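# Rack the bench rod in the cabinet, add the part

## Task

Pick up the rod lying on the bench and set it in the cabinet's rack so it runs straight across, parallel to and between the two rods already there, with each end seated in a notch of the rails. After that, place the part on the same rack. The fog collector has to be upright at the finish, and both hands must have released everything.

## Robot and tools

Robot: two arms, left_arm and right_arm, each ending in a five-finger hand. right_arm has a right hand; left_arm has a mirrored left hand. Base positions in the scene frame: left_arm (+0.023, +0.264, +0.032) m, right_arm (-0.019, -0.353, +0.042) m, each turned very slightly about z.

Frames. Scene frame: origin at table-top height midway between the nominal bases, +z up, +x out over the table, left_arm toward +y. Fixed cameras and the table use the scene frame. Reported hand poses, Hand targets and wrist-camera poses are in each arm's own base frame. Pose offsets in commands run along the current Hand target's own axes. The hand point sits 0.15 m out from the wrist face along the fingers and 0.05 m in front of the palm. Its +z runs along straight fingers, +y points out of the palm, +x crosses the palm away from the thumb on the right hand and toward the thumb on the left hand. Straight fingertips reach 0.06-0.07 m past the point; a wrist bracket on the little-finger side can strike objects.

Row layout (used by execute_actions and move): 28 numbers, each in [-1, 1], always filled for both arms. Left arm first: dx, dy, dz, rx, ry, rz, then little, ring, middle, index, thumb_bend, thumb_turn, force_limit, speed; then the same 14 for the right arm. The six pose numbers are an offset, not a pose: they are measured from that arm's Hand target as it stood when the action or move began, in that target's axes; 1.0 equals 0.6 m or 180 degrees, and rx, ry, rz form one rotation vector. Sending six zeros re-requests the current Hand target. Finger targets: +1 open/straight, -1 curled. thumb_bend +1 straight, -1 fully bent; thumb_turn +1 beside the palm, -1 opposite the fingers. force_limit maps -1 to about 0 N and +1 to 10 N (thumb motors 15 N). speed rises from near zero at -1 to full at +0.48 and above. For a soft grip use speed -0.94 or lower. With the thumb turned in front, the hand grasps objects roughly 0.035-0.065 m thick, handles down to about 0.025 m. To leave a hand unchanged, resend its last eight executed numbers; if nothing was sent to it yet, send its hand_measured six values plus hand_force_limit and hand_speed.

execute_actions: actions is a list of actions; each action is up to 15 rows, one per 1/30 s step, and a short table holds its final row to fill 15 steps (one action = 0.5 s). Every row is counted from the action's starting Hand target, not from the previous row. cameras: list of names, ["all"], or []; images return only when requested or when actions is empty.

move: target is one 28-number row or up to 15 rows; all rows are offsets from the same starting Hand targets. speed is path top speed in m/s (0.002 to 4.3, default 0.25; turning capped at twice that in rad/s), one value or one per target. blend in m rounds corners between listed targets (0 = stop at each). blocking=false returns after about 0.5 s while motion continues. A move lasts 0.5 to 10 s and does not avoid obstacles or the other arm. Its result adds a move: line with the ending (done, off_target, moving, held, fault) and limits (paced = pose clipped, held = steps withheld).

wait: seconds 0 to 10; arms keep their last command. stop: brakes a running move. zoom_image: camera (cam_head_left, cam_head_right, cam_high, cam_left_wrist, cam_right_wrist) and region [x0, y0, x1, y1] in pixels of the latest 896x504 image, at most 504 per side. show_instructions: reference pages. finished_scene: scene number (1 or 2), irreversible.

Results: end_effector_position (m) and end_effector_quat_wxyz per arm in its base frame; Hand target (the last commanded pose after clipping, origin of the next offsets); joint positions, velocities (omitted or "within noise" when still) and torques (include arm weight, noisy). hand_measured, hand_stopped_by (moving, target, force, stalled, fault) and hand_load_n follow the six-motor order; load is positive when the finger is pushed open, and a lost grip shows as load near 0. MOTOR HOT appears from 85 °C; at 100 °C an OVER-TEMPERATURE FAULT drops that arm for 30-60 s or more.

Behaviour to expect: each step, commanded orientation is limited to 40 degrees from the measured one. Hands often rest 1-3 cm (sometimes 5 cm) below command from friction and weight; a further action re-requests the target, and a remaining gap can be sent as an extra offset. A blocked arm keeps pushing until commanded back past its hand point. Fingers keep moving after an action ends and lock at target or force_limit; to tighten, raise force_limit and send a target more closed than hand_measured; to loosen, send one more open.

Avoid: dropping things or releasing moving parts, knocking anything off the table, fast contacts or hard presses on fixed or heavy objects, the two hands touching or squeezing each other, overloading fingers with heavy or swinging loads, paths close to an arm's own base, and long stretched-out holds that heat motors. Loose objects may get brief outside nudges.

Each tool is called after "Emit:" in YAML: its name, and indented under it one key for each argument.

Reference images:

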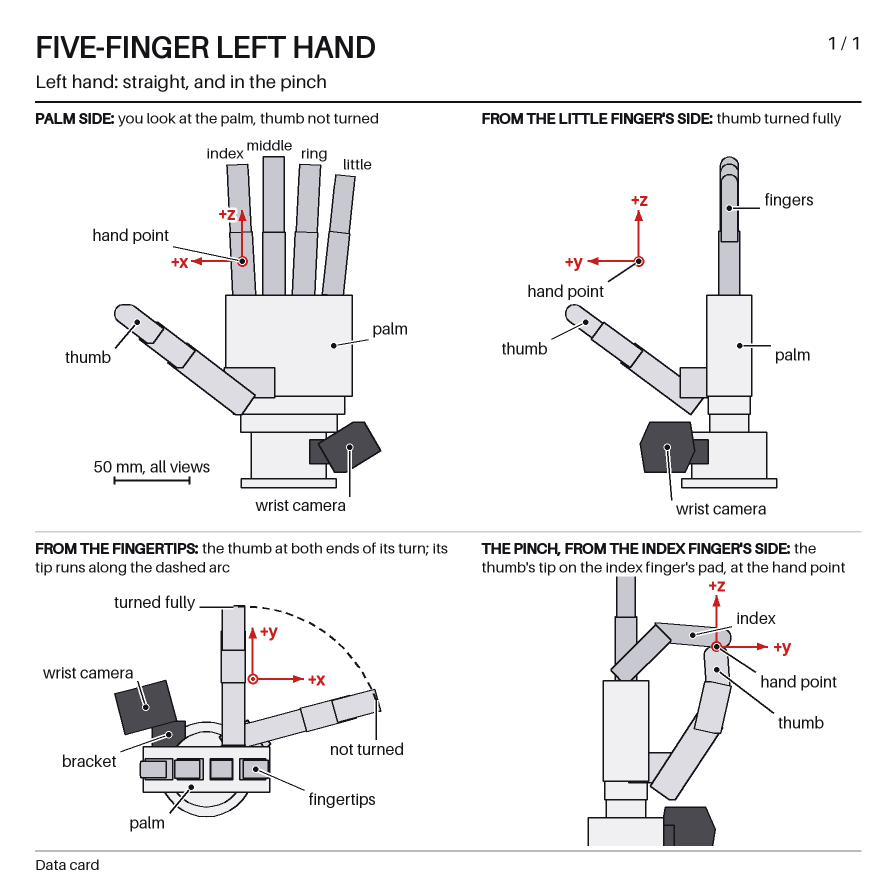

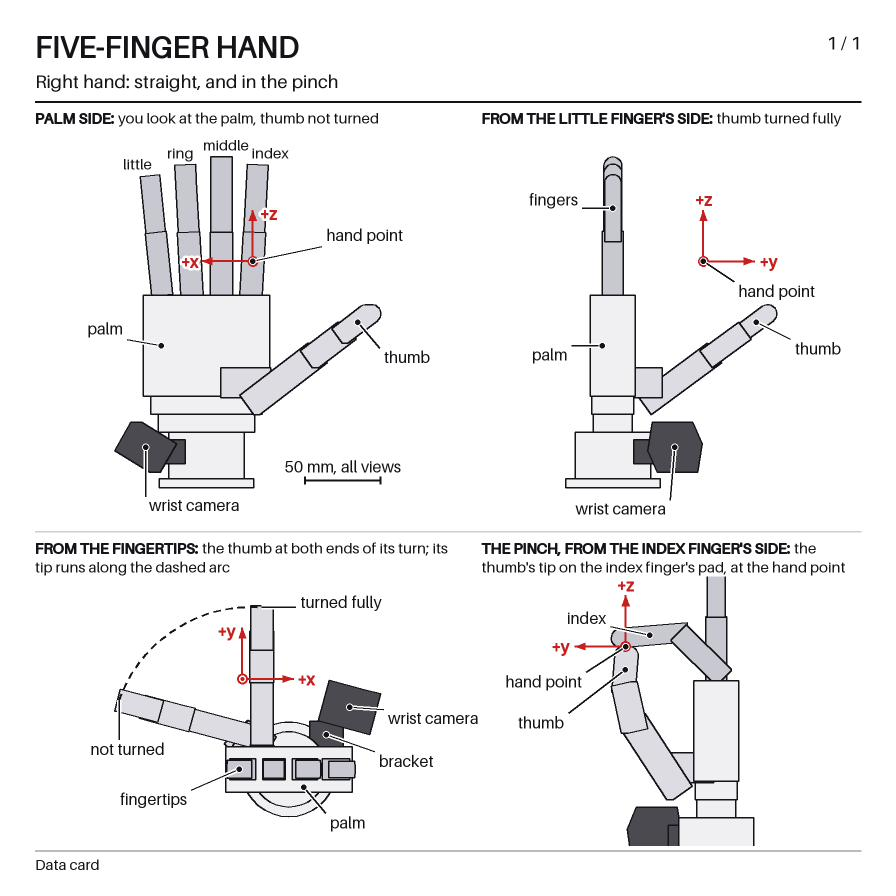

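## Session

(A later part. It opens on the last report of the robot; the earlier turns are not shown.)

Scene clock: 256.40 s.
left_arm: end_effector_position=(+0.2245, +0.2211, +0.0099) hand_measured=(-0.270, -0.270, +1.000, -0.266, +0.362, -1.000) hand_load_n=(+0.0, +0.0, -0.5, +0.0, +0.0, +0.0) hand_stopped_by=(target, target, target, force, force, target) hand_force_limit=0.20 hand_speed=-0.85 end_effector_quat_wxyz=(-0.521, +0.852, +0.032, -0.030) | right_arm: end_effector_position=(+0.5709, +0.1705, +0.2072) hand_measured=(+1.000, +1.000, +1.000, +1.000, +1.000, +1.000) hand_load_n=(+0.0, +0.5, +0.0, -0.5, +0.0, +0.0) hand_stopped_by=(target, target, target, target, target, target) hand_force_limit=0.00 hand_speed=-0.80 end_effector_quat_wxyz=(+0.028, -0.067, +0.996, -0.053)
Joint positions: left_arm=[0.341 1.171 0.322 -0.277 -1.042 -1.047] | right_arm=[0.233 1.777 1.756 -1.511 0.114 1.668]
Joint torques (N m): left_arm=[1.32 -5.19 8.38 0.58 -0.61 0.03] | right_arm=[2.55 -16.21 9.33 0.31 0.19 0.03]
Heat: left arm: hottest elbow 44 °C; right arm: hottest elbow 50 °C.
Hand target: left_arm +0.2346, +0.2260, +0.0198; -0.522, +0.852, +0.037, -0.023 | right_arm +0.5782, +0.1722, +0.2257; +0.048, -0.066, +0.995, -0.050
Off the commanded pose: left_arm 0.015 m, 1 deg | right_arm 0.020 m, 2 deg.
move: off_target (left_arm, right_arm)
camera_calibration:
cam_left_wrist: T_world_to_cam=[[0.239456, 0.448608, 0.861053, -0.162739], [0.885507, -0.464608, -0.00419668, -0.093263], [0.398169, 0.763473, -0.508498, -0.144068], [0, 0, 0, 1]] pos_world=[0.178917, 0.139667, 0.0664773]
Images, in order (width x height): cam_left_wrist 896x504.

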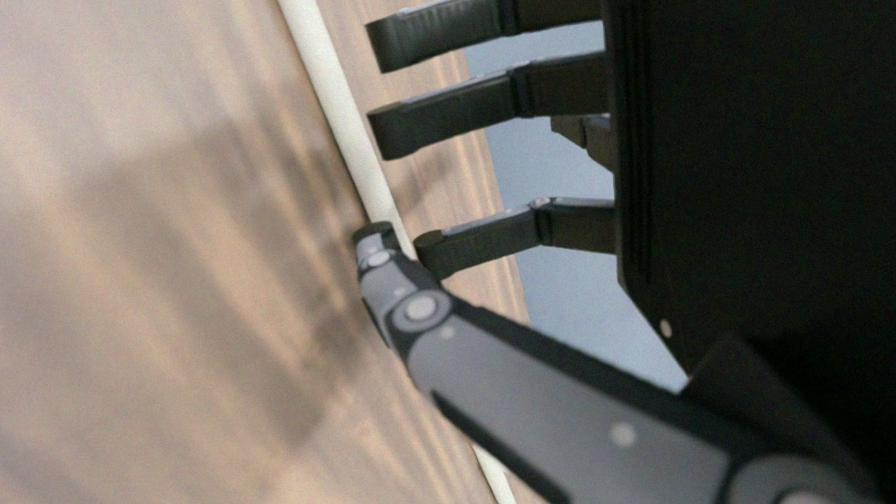

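Emit:
move:
  target: [-0.0027,-0.0612,-0.0083,-0.0722,0,0,-0.2,-0.2,1,-0.2,0.45,-1,0,0.3, 0,0,0,0,0,0,1,1,1,1,1,1,0,-0.8]
  speed: 0.1
  cameras: ["cam_left_wrist","cam_head_right","cam_head_left"]

Emit:
zoom_image:
  camera: "cam_left_wrist"
  region: [130, 0, 450, 300]

Scene clock: 368.73 s.
left_arm: end_effector_position=(+0.2190, +0.2288, +0.0369) hand_measured=(-0.200, -0.200, +1.000, -0.200, +0.450, -1.000) hand_load_n=(+0.5, +0.0, +0.0, +0.0, +0.0, +0.0) hand_stopped_by=(target, target, target, target, target, target) hand_force_limit=0.00 hand_speed=0.30 end_effector_quat_wxyz=(-0.416, +0.908, +0.034, -0.031) | right_arm: end_effector_position=(+0.5709, +0.1705, +0.2072) hand_measured=(+1.000, +1.000, +1.000, +1.000, +1.000, +1.000) hand_load_n=(+0.0, +0.0, +0.0, +0.0, +0.0, +0.0) hand_stopped_by=(target, target, target, target, target, target) hand_force_limit=0.00 hand_speed=-0.80 end_effector_quat_wxyz=(+0.028, -0.067, +0.996, -0.053)
Joint positions: left_arm=[0.532 1.034 0.44 -0.532 -0.765 -0.933] | right_arm=[0.233 1.777 1.756 -1.511 0.114 1.668]
Joint torques (N m): left_arm=[1.55 -5.07 11.11 0.61 -0.43 0.07] | right_arm=[2.37 -15.91 9.32 0.13 0.19 0.03]
Heat: left arm: hottest elbow 45 °C; right arm: hottest elbow 51 °C.
Hand target: left_arm +0.2319, +0.2380, +0.0547; -0.423, +0.905, +0.040, -0.018 | right_arm +0.5782, +0.1722, +0.2257; +0.048, -0.066, +0.995, -0.050
Off the commanded pose: left_arm 0.024 m, 2 deg | right_arm 0.020 m, 2 deg.
move: off_target (left_arm, right_arm)
camera_calibration:
cam_left_wrist: T_world_to_cam=[[0.227657, 0.640091, 0.733795, -0.22468], [0.888198, -0.445365, 0.112934, -0.0940032], [0.399095, 0.626045, -0.669918, -0.0968679], [0, 0, 0, 1]] pos_world=[0.173303, 0.162594, 0.110592]
Images, in order (width x height): cam_head_left 896x504, cam_head_right 896x504, cam_left_wrist 896x504.

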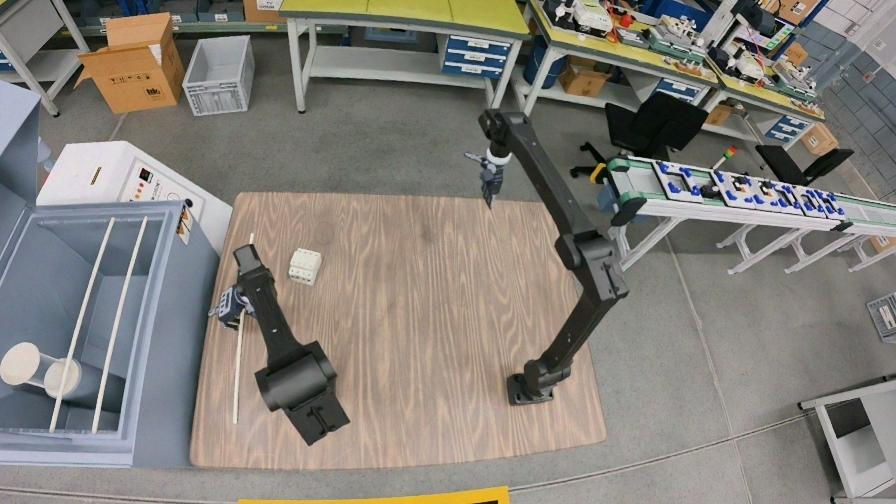

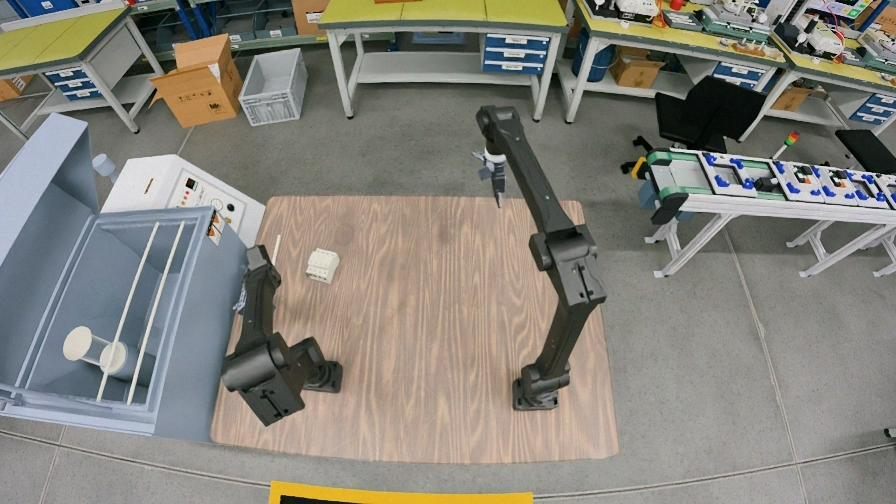

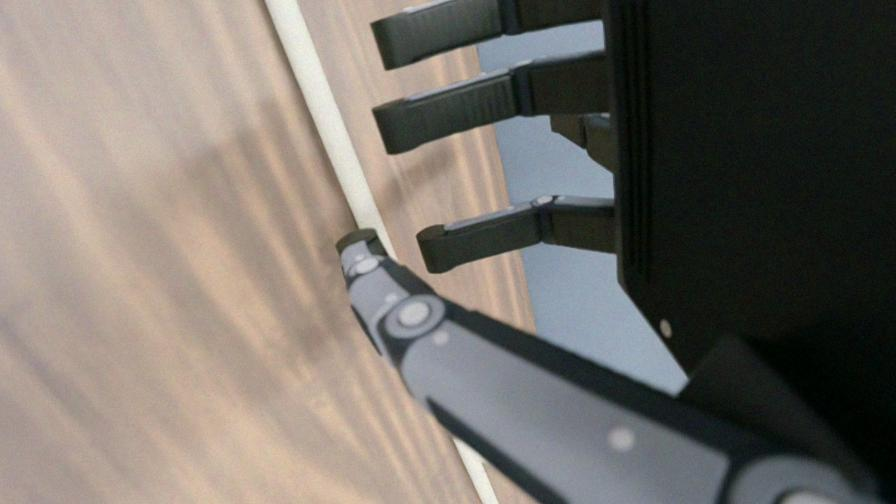

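Scaled by 1.575 from the camera's 896x504 image, which has a finer 1280x720 frame.

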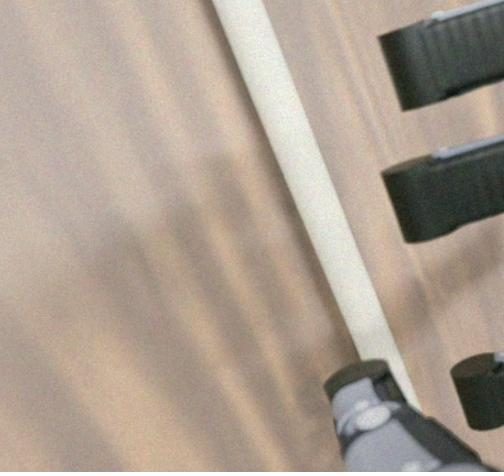

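Emit:
move:
  target: [0,0.0458,0.0703,0,0,0,-0.2,-0.2,1,-0.2,0.5,-1,0,0.3, 0,0,0,0,0,0,1,1,1,1,1,1,0,-0.8]
  speed: 0.08
  cameras: ["cam_left_wrist"]

Emit:
zoom_image:
  camera: "cam_left_wrist"
  region: [180, 0, 500, 300]

Scene clock: 382.70 s.
left_arm: end_effector_position=(+0.2313, +0.2511, +0.0094) hand_measured=(-0.200, -0.200, +1.000, -0.200, +0.500, -1.000) hand_load_n=(+0.0, +0.0, +0.0, +0.0, +0.0, +0.0) hand_stopped_by=(target, target, target, target, target, target) hand_force_limit=0.00 hand_speed=0.30 end_effector_quat_wxyz=(-0.424, +0.905, +0.041, -0.017) | right_arm: end_effector_position=(+0.5709, +0.1705, +0.2072) hand_measured=(+1.000, +1.000, +1.000, +1.000, +1.000, +1.000) hand_load_n=(+0.0, +0.0, +0.0, +0.0, +0.0, +0.0) hand_stopped_by=(target, target, target, target, target, target) hand_force_limit=0.00 hand_speed=-0.80 end_effector_quat_wxyz=(+0.028, -0.067, +0.996, -0.053)
Joint positions: left_arm=[0.584 1.168 0.414 -0.296 -0.74 -0.871] | right_arm=[0.233 1.777 1.756 -1.511 0.114 1.668]
Joint torques (N m): left_arm=[1.32 -4.19 7.04 1.65 -0.37 0.02] | right_arm=[3.31 -16.09 9.18 0.18 0.15 0.06]
Heat: left arm: hottest elbow 46 °C; right arm: hottest elbow 51 °C.
Hand target: left_arm +0.2306, +0.2526, +0.0066; -0.423, +0.905, +0.039, -0.018 | right_arm +0.5782, +0.1722, +0.2257; +0.048, -0.066, +0.995, -0.050
Off the commanded pose: left_arm 0.003 m, 0 deg | right_arm 0.020 m, 2 deg.
move: off_target (right_arm)
camera_calibration:
cam_left_wrist: T_world_to_cam=[[0.20501, 0.62725, 0.751351, -0.213325], [0.884594, -0.447281, 0.132037, -0.09081], [0.418885, 0.637571, -0.646559, -0.141876], [0, 0, 0, 1]] pos_world=[0.183493, 0.183647, 0.0805414]
Images, in order (width x height): cam_left_wrist 896x504.

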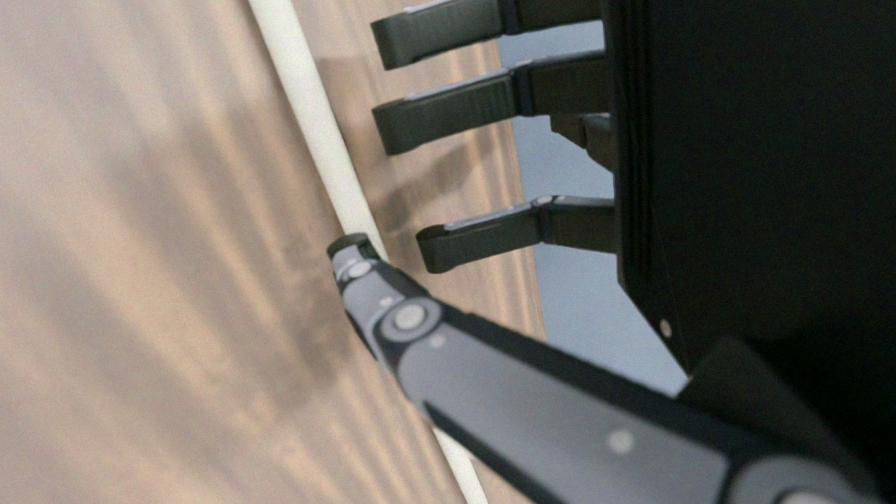

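Scaled by 1.575 from the camera's 896x504 image, which has a finer 1280x720 frame.

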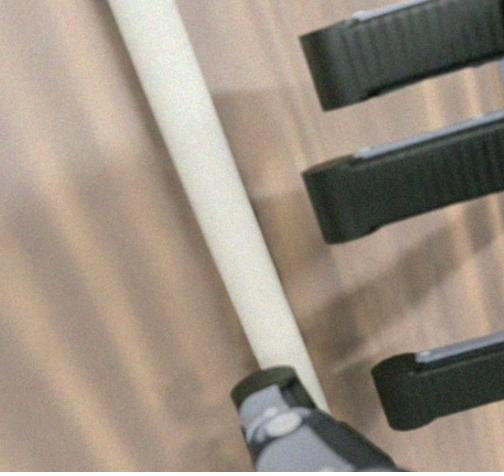

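Emit:
move:
  target: [0.0023,0.0117,0.0192,0,0,0,-0.2,-0.2,1,-0.2,0.5,-1,0,0.3, 0,0,0,0,0,0,1,1,1,1,1,1,0,-0.8]
  speed: 0.05
  cameras: ["cam_left_wrist"]

Emit:
zoom_image:
  camera: "cam_left_wrist"
  region: [180, 0, 500, 300]

Scene clock: 396.27 s.
left_arm: end_effector_position=(+0.2332, +0.2558, -0.0028) hand_measured=(-0.200, -0.200, +1.000, -0.200, +0.500, -1.000) hand_load_n=(+0.0, +0.0, +0.0, +0.0, +0.0, +0.0) hand_stopped_by=(target, target, target, target, target, target) hand_force_limit=0.00 hand_speed=0.30 end_effector_quat_wxyz=(-0.424, +0.905, +0.041, -0.016) | right_arm: end_effector_position=(+0.5709, +0.1705, +0.2072) hand_measured=(+1.000, +1.000, +1.000, +1.000, +1.000, +1.000) hand_load_n=(+0.0, +0.0, +0.0, +0.0, +0.0, +0.0) hand_stopped_by=(target, target, target, target, target, target) hand_force_limit=0.00 hand_speed=-0.80 end_effector_quat_wxyz=(+0.028, -0.067, +0.996, -0.053)
Joint positions: left_arm=[0.596 1.22 0.405 -0.223 -0.733 -0.857] | right_arm=[0.233 1.777 1.756 -1.511 0.114 1.668]
Joint torques (N m): left_arm=[1.49 -5.42 6.52 1.65 -0.38 0.06] | right_arm=[3.14 -16.15 9.18 0.24 0.19 0.1]
Heat: left arm: hottest elbow 46 °C; right arm: hottest elbow 51 °C.
Hand target: left_arm +0.2317, +0.2570, -0.0061; -0.423, +0.905, +0.040, -0.018 | right_arm +0.5782, +0.1722, +0.2257; +0.048, -0.066, +0.995, -0.050
Off the commanded pose: left_arm 0.004 m, 0 deg | right_arm 0.020 m, 2 deg.
move: off_target (right_arm)
camera_calibration:
cam_left_wrist: T_world_to_cam=[[0.20418, 0.626771, 0.751976, -0.207185], [0.8842, -0.44774, 0.13311, -0.0885076], [0.420119, 0.637719, -0.645611, -0.153858], [0, 0, 0, 1]] pos_world=[0.1852, 0.188347, 0.0682471]
Images, in order (width x height): cam_left_wrist 896x504.

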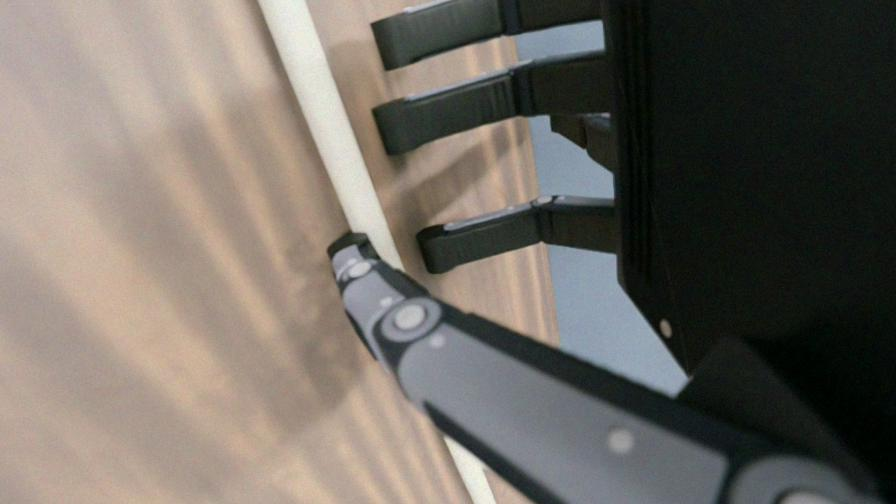

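Scaled by 1.575 from the camera's 896x504 image, which has a finer 1280x720 frame.

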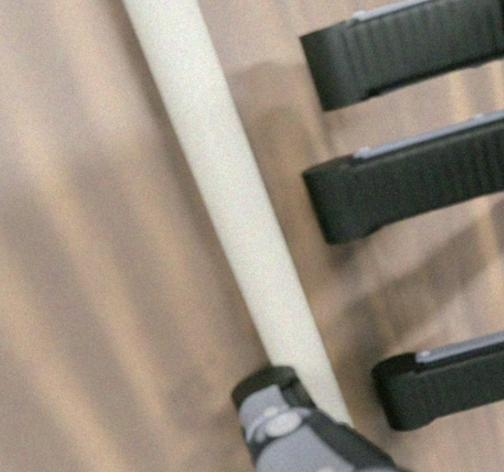

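Emit:
move:
  target: [0,0.008,0.0073,0,0,0,-0.3,-0.3,1,-0.3,0.46,-1,0,0.0, 0,0,0,0,0,0,1,1,1,1,1,1,0,-0.8]
  speed: 0.04
  cameras: ["cam_left_wrist"]

Emit:
zoom_image:
  camera: "cam_left_wrist"
  region: [180, 0, 500, 300]

Scene clock: 401.57 s.
left_arm: end_effector_position=(+0.2343, +0.2568, -0.0070) hand_measured=(-0.300, -0.300, +1.000, -0.300, +0.460, -1.000) hand_load_n=(+0.0, +0.0, +0.0, +0.0, +1.0, -1.0) hand_stopped_by=(target, target, target, target, target, target) hand_force_limit=0.00 hand_speed=0.00 end_effector_quat_wxyz=(-0.425, +0.904, +0.040, -0.015) | right_arm: end_effector_position=(+0.5709, +0.1705, +0.2072) hand_measured=(+1.000, +1.000, +1.000, +1.000, +1.000, +1.000) hand_load_n=(+0.0, +0.0, +0.0, +0.0, +0.0, +0.0) hand_stopped_by=(target, target, target, target, target, target) hand_force_limit=0.00 hand_speed=-0.80 end_effector_quat_wxyz=(+0.028, -0.067, +0.996, -0.053)
Joint positions: left_arm=[0.597 1.238 0.4 -0.195 -0.733 -0.851] | right_arm=[0.233 1.777 1.756 -1.511 0.114 1.668]
Joint torques (N m): left_arm=[1.44 -4.78 6.24 2.02 -0.41 0.04] | right_arm=[2.61 -16.38 9.18 0.34 0.16 0.06]
Heat: left arm: hottest elbow 45 °C; right arm: hottest elbow 51 °C.
Hand target: left_arm +0.2318, +0.2574, -0.0126; -0.423, +0.905, +0.040, -0.018 | right_arm +0.5782, +0.1722, +0.2257; +0.048, -0.066, +0.995, -0.050
Off the commanded pose: left_arm 0.006 m, 0 deg | right_arm 0.020 m, 2 deg.
move: off_target (right_arm)
camera_calibration:
cam_left_wrist: T_world_to_cam=[[0.205346, 0.624388, 0.75364, -0.204416], [0.882692, -0.450756, 0.13294, -0.0873693], [0.422714, 0.637933, -0.643704, -0.158317], [0, 0, 0, 1]] pos_world=[0.186019, 0.189248, 0.0637613]
Images, in order (width x height): cam_left_wrist 896x504.

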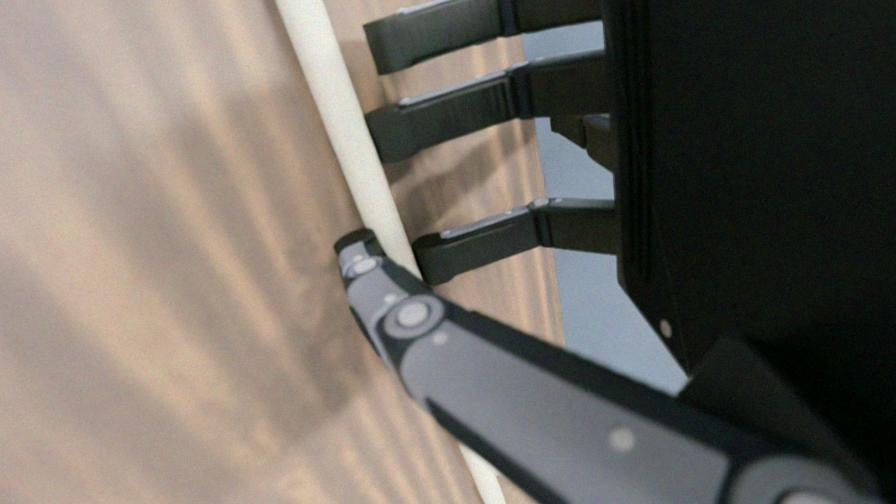

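Scaled by 1.575 from the camera's 896x504 image, which has a finer 1280x720 frame.

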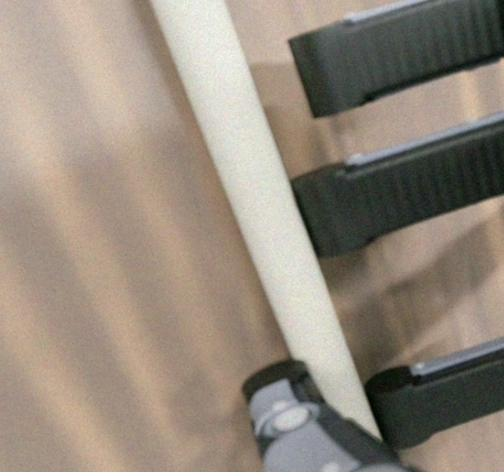

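Emit:
move:
  target: [0.0328,-0.0385,-0.0153,0,0,0,-0.26,-0.26,1,-0.26,0.46,-1,0,-0.3, 0,0,0,0,0,0,1,1,1,1,1,1,0,-0.8]
  speed: 0.04
  cameras: ["cam_left_wrist"]

Emit:
zoom_image:
  camera: "cam_left_wrist"
  region: [180, 0, 500, 300]

Scene clock: 423.83 s.
left_arm: end_effector_position=(+0.2368, +0.2585, -0.0005) hand_measured=(-0.260, -0.260, +1.000, -0.260, +0.460, -1.000) hand_load_n=(+0.0, +0.0, +0.0, -0.5, +0.0, +0.0) hand_stopped_by=(target, target, target, target, target, target) hand_force_limit=0.00 hand_speed=-0.30 end_effector_quat_wxyz=(-0.417, +0.908, +0.033, -0.028) | right_arm: end_effector_position=(+0.5709, +0.1705, +0.2072) hand_measured=(+1.000, +1.000, +1.000, +1.000, +1.000, +1.000) hand_load_n=(+0.0, +0.0, +0.0, +0.0, -0.5, +0.0) hand_stopped_by=(target, target, target, target, target, target) hand_force_limit=0.00 hand_speed=-0.80 end_effector_quat_wxyz=(+0.028, -0.067, +0.996, -0.053)
Joint positions: left_arm=[0.597 1.238 0.44 -0.269 -0.733 -0.851] | right_arm=[0.233 1.777 1.756 -1.511 0.114 1.668]
Joint torques (N m): left_arm=[0.62 -5.95 9.44 0.76 -0.59 -0.1] | right_arm=[3.49 -16.32 9.24 0.35 0.16 0.05]
Heat: left arm: hottest elbow 44 °C; right arm: hottest elbow 51 °C.
Hand target: left_arm +0.2507, +0.2668, +0.0110; -0.423, +0.905, +0.040, -0.018 | right_arm +0.5782, +0.1722, +0.2257; +0.048, -0.066, +0.995, -0.050
Off the commanded pose: left_arm 0.020 m, 2 deg | right_arm 0.020 m, 2 deg.
move: off_target (left_arm, right_arm)
camera_calibration:
cam_left_wrist: T_world_to_cam=[[0.22684, 0.6387, 0.735259, -0.219726], [0.886139, -0.448591, 0.116291, -0.0911022], [0.404106, 0.625162, -0.667736, -0.14863], [0, 0, 0, 1]] pos_world=[0.190634, 0.192389, 0.0729039]
Images, in order (width x height): cam_left_wrist 896x504.

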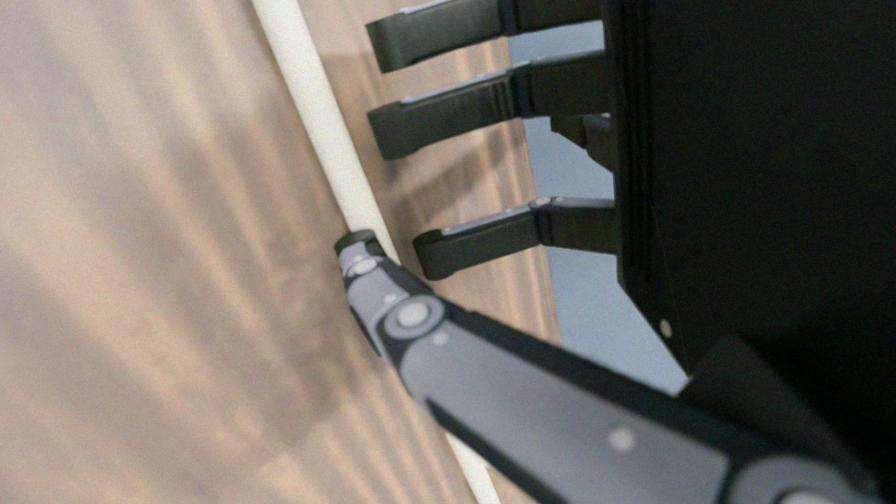

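Scaled by 1.575 from the camera's 896x504 image, which has a finer 1280x720 frame.

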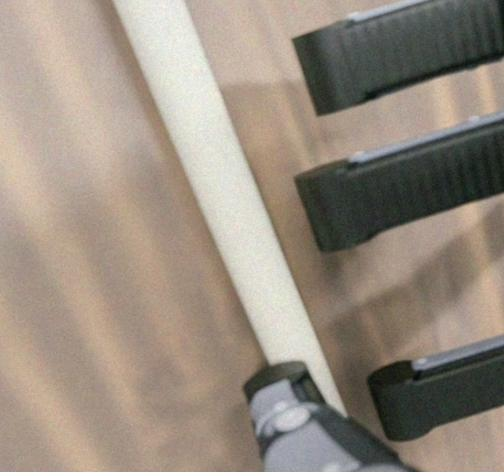

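Emit:
move:
  target: [0,0.01,0.0073,0,0,0,-0.26,-0.26,1,-0.26,0.46,-1,0,-0.3, 0,0,0,0,0,0,1,1,1,1,1,1,0,-0.8]
  speed: 0.04
  cameras: ["cam_left_wrist"]

Emit:
zoom_image:
  camera: "cam_left_wrist"
  region: [180, 0, 500, 300]

Scene clock: 430.03 s.
left_arm: end_effector_position=(+0.2364, +0.2582, -0.0041) hand_measured=(-0.260, -0.260, +1.000, -0.260, +0.460, -1.000) hand_load_n=(+0.0, +0.0, +0.0, +0.0, +0.0, +0.0) hand_stopped_by=(target, target, target, target, target, target) hand_force_limit=0.00 hand_speed=-0.30 end_effector_quat_wxyz=(-0.415, +0.909, +0.033, -0.031) | right_arm: end_effector_position=(+0.5709, +0.1705, +0.2072) hand_measured=(+1.000, +1.000, +1.000, +1.000, +1.000, +1.000) hand_load_n=(+0.0, +0.0, +0.0, +0.0, +0.0, +0.0) hand_stopped_by=(target, target, target, target, target, target) hand_force_limit=0.00 hand_speed=-0.80 end_effector_quat_wxyz=(+0.028, -0.067, +0.996, -0.053)
Joint positions: left_arm=[0.597 1.251 0.44 -0.265 -0.733 -0.853] | right_arm=[0.233 1.777 1.756 -1.511 0.114 1.668]
Joint torques (N m): left_arm=[0.73 -5.54 8.7 1.61 -0.66 -0.11] | right_arm=[3.25 -15.33 9.13 -0.1 0.22 0.03]
Heat: left arm: hottest elbow 44 °C; right arm: hottest elbow 51 °C.
Hand target: left_arm +0.2507, +0.2663, +0.0035; -0.423, +0.905, +0.039, -0.018 | right_arm +0.5782, +0.1722, +0.2257; +0.048, -0.066, +0.995, -0.050
Off the commanded pose: left_arm 0.018 m, 2 deg | right_arm 0.020 m, 2 deg.
move: off_target (left_arm, right_arm)
camera_calibration:
cam_left_wrist: T_world_to_cam=[[0.230106, 0.642313, 0.731085, -0.218531], [0.887347, -0.446944, 0.113386, -0.0911663], [0.399583, 0.622635, -0.672799, -0.148977], [0, 0, 0, 1]] pos_world=[0.19071, 0.192378, 0.0698698]
Images, in order (width x height): cam_left_wrist 896x504.

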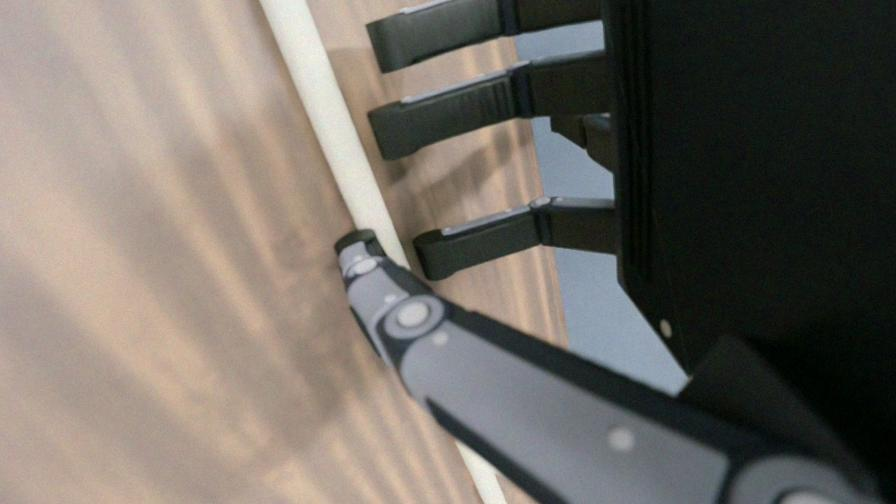

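Scaled by 1.575 from the camera's 896x504 image, which has a finer 1280x720 frame.

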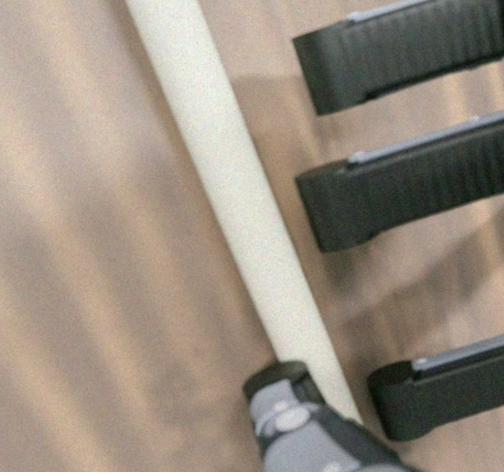

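Emit:
move:
  target: [0,0.0075,0.005,0,0,0,-0.26,-0.26,1,-0.26,0.46,-1,0,-0.3, 0,0,0,0,0,0,1,1,1,1,1,1,0,-0.8]
  speed: 0.04
  cameras: ["cam_left_wrist"]

Emit:
zoom_image:
  camera: "cam_left_wrist"
  region: [180, 0, 500, 300]

Scene clock: 434.27 s.
left_arm: end_effector_position=(+0.2390, +0.2600, -0.0069) hand_measured=(-0.260, -0.260, +1.000, -0.260, +0.460, -1.000) hand_load_n=(+0.0, +0.0, +0.0, +0.0, +0.0, +0.0) hand_stopped_by=(target, target, target, target, target, target) hand_force_limit=0.00 hand_speed=-0.30 end_effector_quat_wxyz=(-0.416, +0.908, +0.034, -0.029) | right_arm: end_effector_position=(+0.5709, +0.1705, +0.2072) hand_measured=(+1.000, +1.000, +1.000, +1.000, +1.000, +1.000) hand_load_n=(+0.0, +0.0, +0.0, +0.0, +0.0, +0.0) hand_stopped_by=(target, target, target, target, target, target) hand_force_limit=0.00 hand_speed=-0.80 end_effector_quat_wxyz=(+0.028, -0.067, +0.996, -0.053)
Joint positions: left_arm=[0.597 1.268 0.44 -0.243 -0.733 -0.854] | right_arm=[0.233 1.777 1.756 -1.511 0.114 1.668]
Joint torques (N m): left_arm=[0.56 -5.66 8.14 1.68 -0.69 -0.09] | right_arm=[3.72 -16.79 9.36 0.17 0.15 0.03]
Heat: left arm: hottest elbow 44 °C; right arm: hottest elbow 51 °C.
Hand target: left_arm +0.2507, +0.2658, -0.0017; -0.423, +0.905, +0.040, -0.018 | right_arm +0.5782, +0.1722, +0.2257; +0.048, -0.066, +0.995, -0.050
Off the commanded pose: left_arm 0.014 m, 2 deg | right_arm 0.020 m, 2 deg.
move: off_target (left_arm, right_arm)
camera_calibration:
cam_left_wrist: T_world_to_cam=[[0.225548, 0.63991, 0.734605, -0.216509], [0.887158, -0.446502, 0.116559, -0.0923425], [0.402589, 0.625421, -0.668409, -0.154417], [0, 0, 0, 1]] pos_world=[0.192922, 0.193891, 0.0665986]
Images, in order (width x height): cam_left_wrist 896x504.

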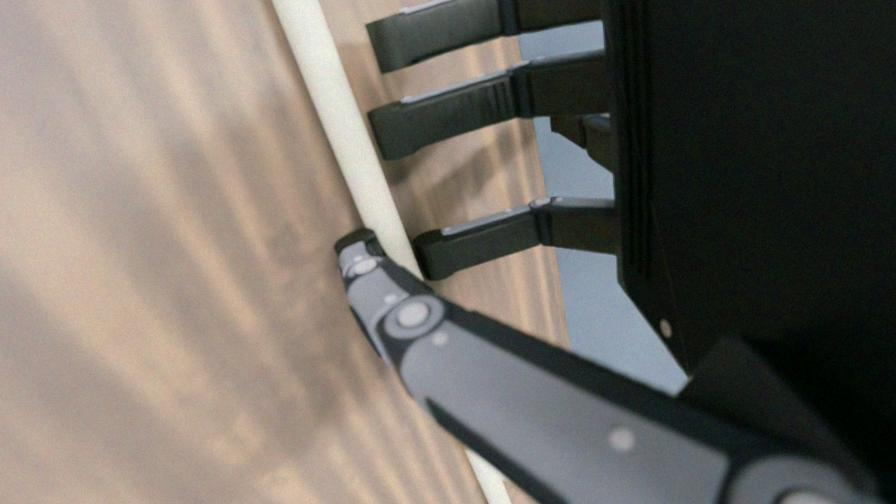

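Scaled by 1.575 from the camera's 896x504 image, which has a finer 1280x720 frame.

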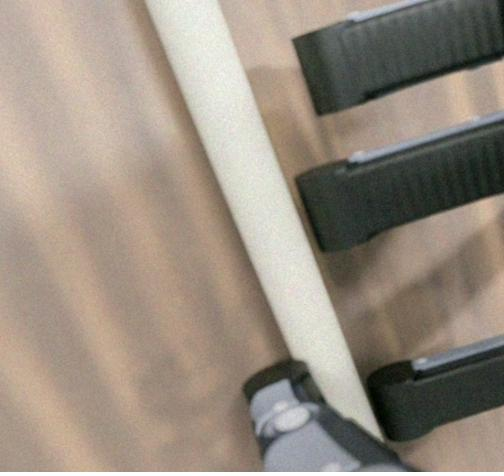

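Emit:
execute_actions:
  actions:
    - [[0,0,0,0,0,0,-0.26,-0.26,1,-0.26,0.1,-1,0.2,-0.85, 0,0,0,0,0,0,1,1,1,1,1,1,0,-0.8]]
    - [[0,0,0,0,0,0,-0.26,-0.26,1,-0.26,0.1,-1,0.2,-0.85, 0,0,0,0,0,0,1,1,1,1,1,1,0,-0.8]]
    - [[0,0,0,0,0,0,-0.26,-0.26,1,-0.26,0.1,-1,0.2,-0.85, 0,0,0,0,0,0,1,1,1,1,1,1,0,-0.8]]
  cameras: ["cam_left_wrist"]

Emit:
zoom_image:
  camera: "cam_left_wrist"
  region: [180, 0, 500, 300]

Scene clock: 441.73 s.
left_arm: end_effector_position=(+0.2390, +0.2599, -0.0070) hand_measured=(-0.260, -0.260, +1.000, -0.260, +0.362, -1.000) hand_load_n=(+0.0, +2.5, +0.0, +5.5, +9.5, +0.5) hand_stopped_by=(target, target, target, target, force, target) hand_force_limit=0.20 hand_speed=-0.85 end_effector_quat_wxyz=(-0.416, +0.908, +0.034, -0.029) | right_arm: end_effector_position=(+0.5709, +0.1705, +0.2072) hand_measured=(+1.000, +1.000, +1.000, +1.000, +1.000, +1.000) hand_load_n=(+0.0, +0.0, +0.0, +0.0, +0.0, +0.0) hand_stopped_by=(target, target, target, target, target, target) hand_force_limit=0.00 hand_speed=-0.80 end_effector_quat_wxyz=(+0.028, -0.067, +0.996, -0.053)
Joint positions: left_arm=[0.596 1.268 0.44 -0.242 -0.733 -0.854] | right_arm=[0.233 1.777 1.756 -1.511 0.114 1.668]
Joint torques (N m): left_arm=[0.79 -5.6 8.13 1.57 -0.65 -0.1] | right_arm=[2.67 -15.56 9.18 0.08 0.16 -0.01]
Heat: left arm: hottest elbow 44 °C; right arm: hottest elbow 51 °C.
Hand target: left_arm +0.2508, +0.2657, -0.0018; -0.423, +0.905, +0.039, -0.018 | right_arm +0.5782, +0.1722, +0.2257; +0.048, -0.066, +0.995, -0.050
Off the commanded pose: left_arm 0.014 m, 2 deg | right_arm 0.020 m, 2 deg.
camera_calibration:
cam_left_wrist: T_world_to_cam=[[0.22606, 0.6398, 0.734542, -0.216445], [0.887105, -0.446728, 0.116096, -0.0922904], [0.402419, 0.625372, -0.668558, -0.154369], [0, 0, 0, 1]] pos_world=[0.192922, 0.19379, 0.0664981]
Images, in order (width x height): cam_left_wrist 896x504.

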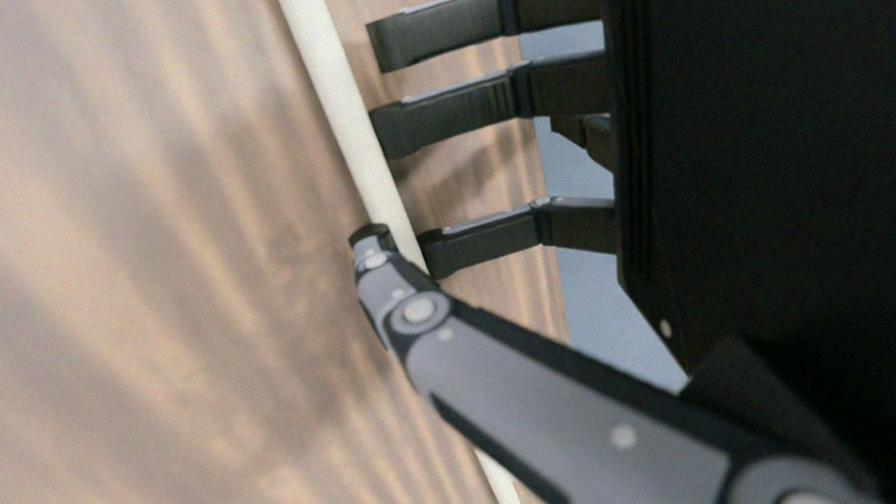

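Scaled by 1.575 from the camera's 896x504 image, which has a finer 1280x720 frame.

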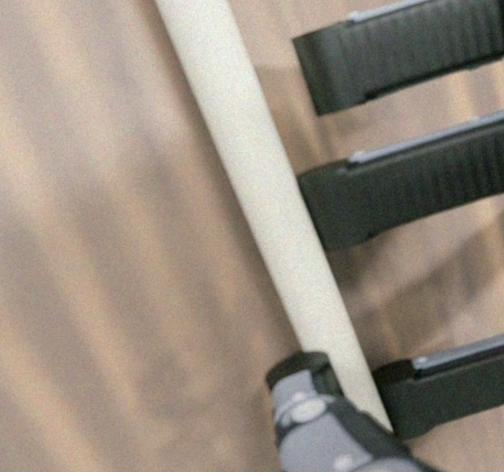

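Emit:
move:
  target: [0.0093,-0.0397,-0.0248,0,0,0,-0.26,-0.26,1,-0.26,0.1,-1,0.2,-0.85, 0,0,0,0,0,0,1,1,1,1,1,1,0,-0.8]
  speed: 0.04
  cameras: ["cam_left_wrist"]

Emit:
zoom_image:
  camera: "cam_left_wrist"
  region: [180, 0, 500, 300]

Scene clock: 448.13 s.
left_arm: end_effector_position=(+0.2416, +0.2617, +0.0111) hand_measured=(-0.260, -0.260, +1.000, -0.260, +0.360, -1.000) hand_load_n=(+0.0, +0.0, +0.0, +0.0, +0.0, +0.0) hand_stopped_by=(target, target, target, target, force, target) hand_force_limit=0.20 hand_speed=-0.85 end_effector_quat_wxyz=(-0.415, +0.909, +0.033, -0.031) | right_arm: end_effector_position=(+0.5709, +0.1705, +0.2072) hand_measured=(+1.000, +1.000, +1.000, +1.000, +1.000, +1.000) hand_load_n=(+0.0, +0.0, +0.0, +0.0, +0.0, +0.0) hand_stopped_by=(target, target, target, target, target, target) hand_force_limit=0.00 hand_speed=-0.80 end_effector_quat_wxyz=(+0.028, -0.067, +0.996, -0.053)
Joint positions: left_arm=[0.596 1.224 0.475 -0.328 -0.733 -0.854] | right_arm=[0.233 1.777 1.756 -1.511 0.114 1.668]
Joint torques (N m): left_arm=[0.67 -6.83 9.84 0.58 -0.62 -0.04] | right_arm=[3.19 -16.32 9.25 0.09 0.21 0.02]
Heat: left arm: hottest elbow 45 °C; right arm: hottest elbow 51 °C.
Hand target: left_arm +0.2559, +0.2701, +0.0260; -0.423, +0.905, +0.039, -0.018 | right_arm +0.5782, +0.1722, +0.2257; +0.048, -0.066, +0.995, -0.050
Off the commanded pose: left_arm 0.022 m, 2 deg | right_arm 0.020 m, 2 deg.
move: off_target (left_arm, right_arm)
camera_calibration:
cam_left_wrist: T_world_to_cam=[[0.229746, 0.642319, 0.731193, -0.233125], [0.887662, -0.446366, 0.113202, -0.0961949], [0.399091, 0.623044, -0.672712, -0.142971], [0, 0, 0, 1]] pos_world=[0.196006, 0.19588, 0.0851706]
Images, in order (width x height): cam_left_wrist 896x504.

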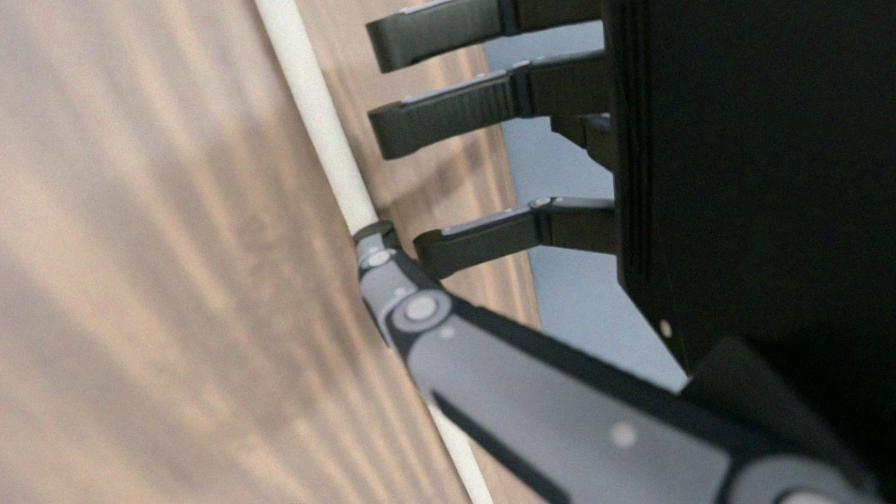

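Scaled by 1.575 from the camera's 896x504 image, which has a finer 1280x720 frame.

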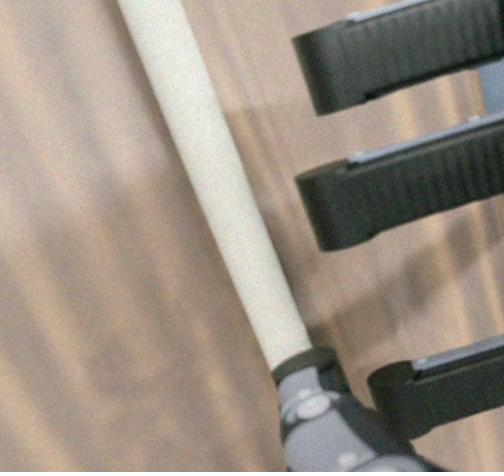

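Emit:
move:
  target: [-0.0108,0.0158,0.0305,-0.0167,0,0,-0.2,-0.2,1,-0.2,0.5,-1,0,0.2, 0,0,0,0,0,0,1,1,1,1,1,1,0,-0.8]
  speed: 0.05
  cameras: ["cam_left_wrist"]

Emit:
zoom_image:
  camera: "cam_left_wrist"
  region: [180, 0, 500, 300]

Scene clock: 495.20 s.
left_arm: end_effector_position=(+0.2385, +0.2673, +0.0002) hand_measured=(-0.200, -0.200, +1.000, -0.200, +0.500, -1.000) hand_load_n=(+0.0, +0.0, +0.0, +0.0, +0.0, +0.0) hand_stopped_by=(target, target, target, target, target, target) hand_force_limit=0.00 hand_speed=0.20 end_effector_quat_wxyz=(-0.393, +0.918, +0.037, -0.026) | right_arm: end_effector_position=(+0.5709, +0.1705, +0.2072) hand_measured=(+1.000, +1.000, +1.000, +1.000, +1.000, +1.000) hand_load_n=(+0.0, +0.0, +0.0, +0.5, +0.0, +0.0) hand_stopped_by=(target, target, target, target, target, target) hand_force_limit=0.00 hand_speed=-0.80 end_effector_quat_wxyz=(+0.028, -0.067, +0.996, -0.053)
Joint positions: left_arm=[0.649 1.254 0.475 -0.296 -0.668 -0.827] | right_arm=[0.233 1.777 1.756 -1.511 0.114 1.668]
Joint torques (N m): left_arm=[1.38 -5.6 8.77 1.62 -0.35 0.07] | right_arm=[2.67 -16.03 9.17 0.35 0.16 -0.04]
Heat: left arm: hottest elbow 48 °C; right arm: hottest elbow 51 °C.
Hand target: left_arm +0.2488, +0.2774, +0.0070; -0.399, +0.916, +0.040, -0.017 | right_arm +0.5782, +0.1722, +0.2257; +0.048, -0.066, +0.995, -0.050
Off the commanded pose: left_arm 0.016 m, 1 deg | right_arm 0.020 m, 2 deg.
move: off_target (left_arm, right_arm)
camera_calibration:
cam_left_wrist: T_world_to_cam=[[0.216081, 0.67705, 0.7035, -0.233924], [0.887351, -0.436767, 0.147795, -0.0920618], [0.40733, 0.592316, -0.695158, -0.146316], [0, 0, 0, 1]] pos_world=[0.191837, 0.204834, 0.0764593]
Images, in order (width x height): cam_left_wrist 896x504.

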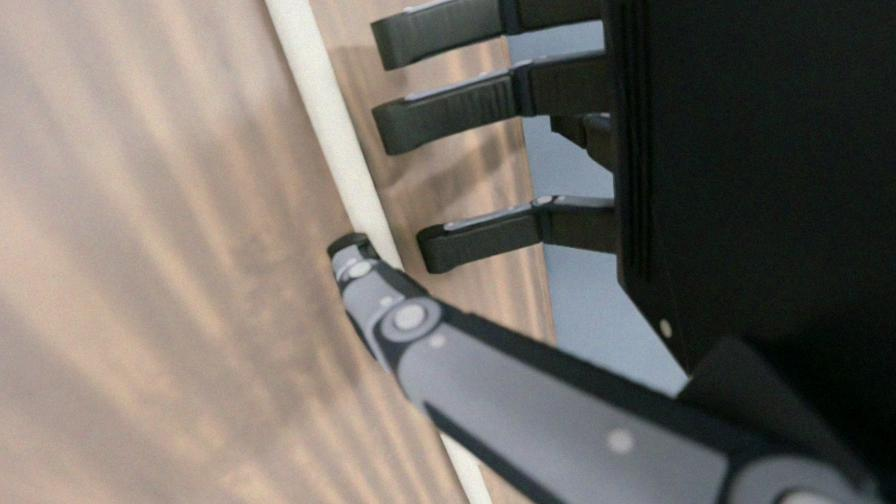

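Scaled by 1.575 from the camera's 896x504 image, which has a finer 1280x720 frame.

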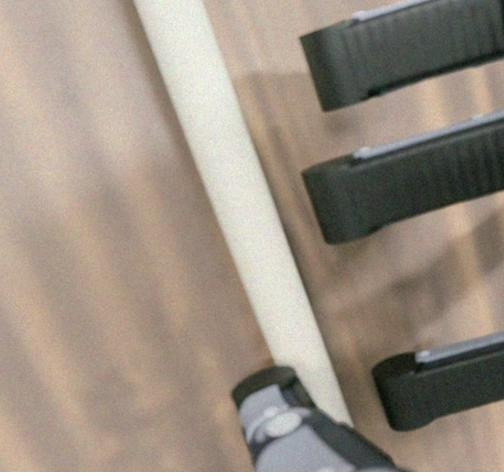

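Emit:
move:
  target: [-0.005,0.0167,0.0162,0,0,0,-0.29,-0.29,1,-0.29,0.46,-1,0,0.0, 0,0,0,0,0,0,1,1,1,1,1,1,0,-0.8]
  speed: 0.04
  cameras: ["cam_left_wrist"]

Emit:
zoom_image:
  camera: "cam_left_wrist"
  region: [180, 0, 500, 300]

Scene clock: 503.13 s.
left_arm: end_effector_position=(+0.2454, +0.2745, -0.0050) hand_measured=(-0.290, -0.290, +1.000, -0.290, +0.460, -1.000) hand_load_n=(+0.0, +0.0, +0.0, +0.0, +0.0, +0.0) hand_stopped_by=(target, target, target, target, target, target) hand_force_limit=0.00 hand_speed=0.00 end_effector_quat_wxyz=(-0.399, +0.916, +0.041, -0.017) | right_arm: end_effector_position=(+0.5709, +0.1705, +0.2072) hand_measured=(+1.000, +1.000, +1.000, +1.000, +1.000, +1.000) hand_load_n=(+0.0, +0.0, +0.0, +0.0, +0.0, +0.0) hand_stopped_by=(target, target, target, target, target, target) hand_force_limit=0.00 hand_speed=-0.80 end_effector_quat_wxyz=(+0.028, -0.067, +0.996, -0.053)
Joint positions: left_arm=[0.655 1.29 0.475 -0.232 -0.665 -0.82] | right_arm=[0.233 1.777 1.756 -1.511 0.114 1.668]
Joint torques (N m): left_arm=[1.14 -5.95 6.9 1.7 -0.28 0.07] | right_arm=[2.61 -15.62 9.16 0.24 0.13 0.05]
Heat: left arm: hottest elbow 48 °C; right arm: hottest elbow 51 °C.
Hand target: left_arm +0.2459, +0.2774, -0.0069; -0.399, +0.916, +0.040, -0.017 | right_arm +0.5782, +0.1722, +0.2257; +0.048, -0.066, +0.995, -0.050
Off the commanded pose: left_arm 0.003 m, 0 deg | right_arm 0.020 m, 2 deg.
move: off_target (right_arm)
camera_calibration:
cam_left_wrist: T_world_to_cam=[[0.203515, 0.667034, 0.716692, -0.230807], [0.884068, -0.439753, 0.158241, -0.0926153], [0.420719, 0.6014, -0.6792, -0.162702], [0, 0, 0, 1]] pos_world=[0.197303, 0.211078, 0.0695658]
Images, in order (width x height): cam_left_wrist 896x504.

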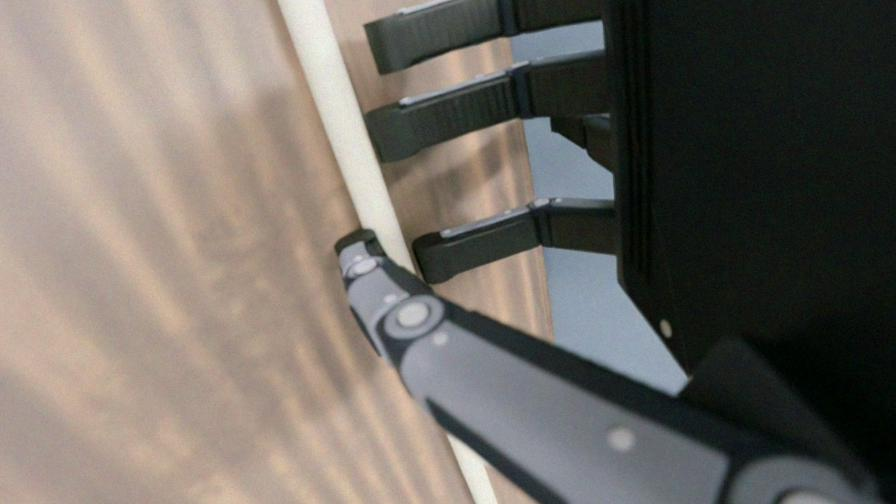

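Scaled by 1.575 from the camera's 896x504 image, which has a finer 1280x720 frame.

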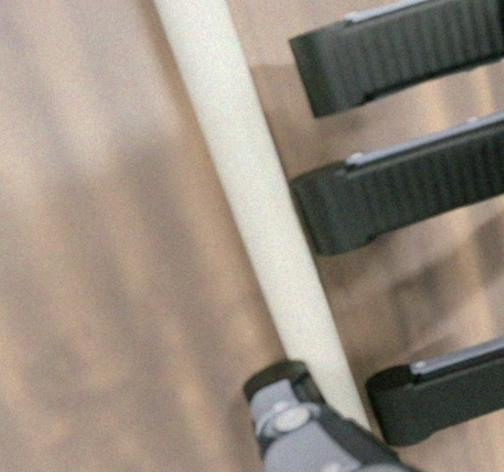

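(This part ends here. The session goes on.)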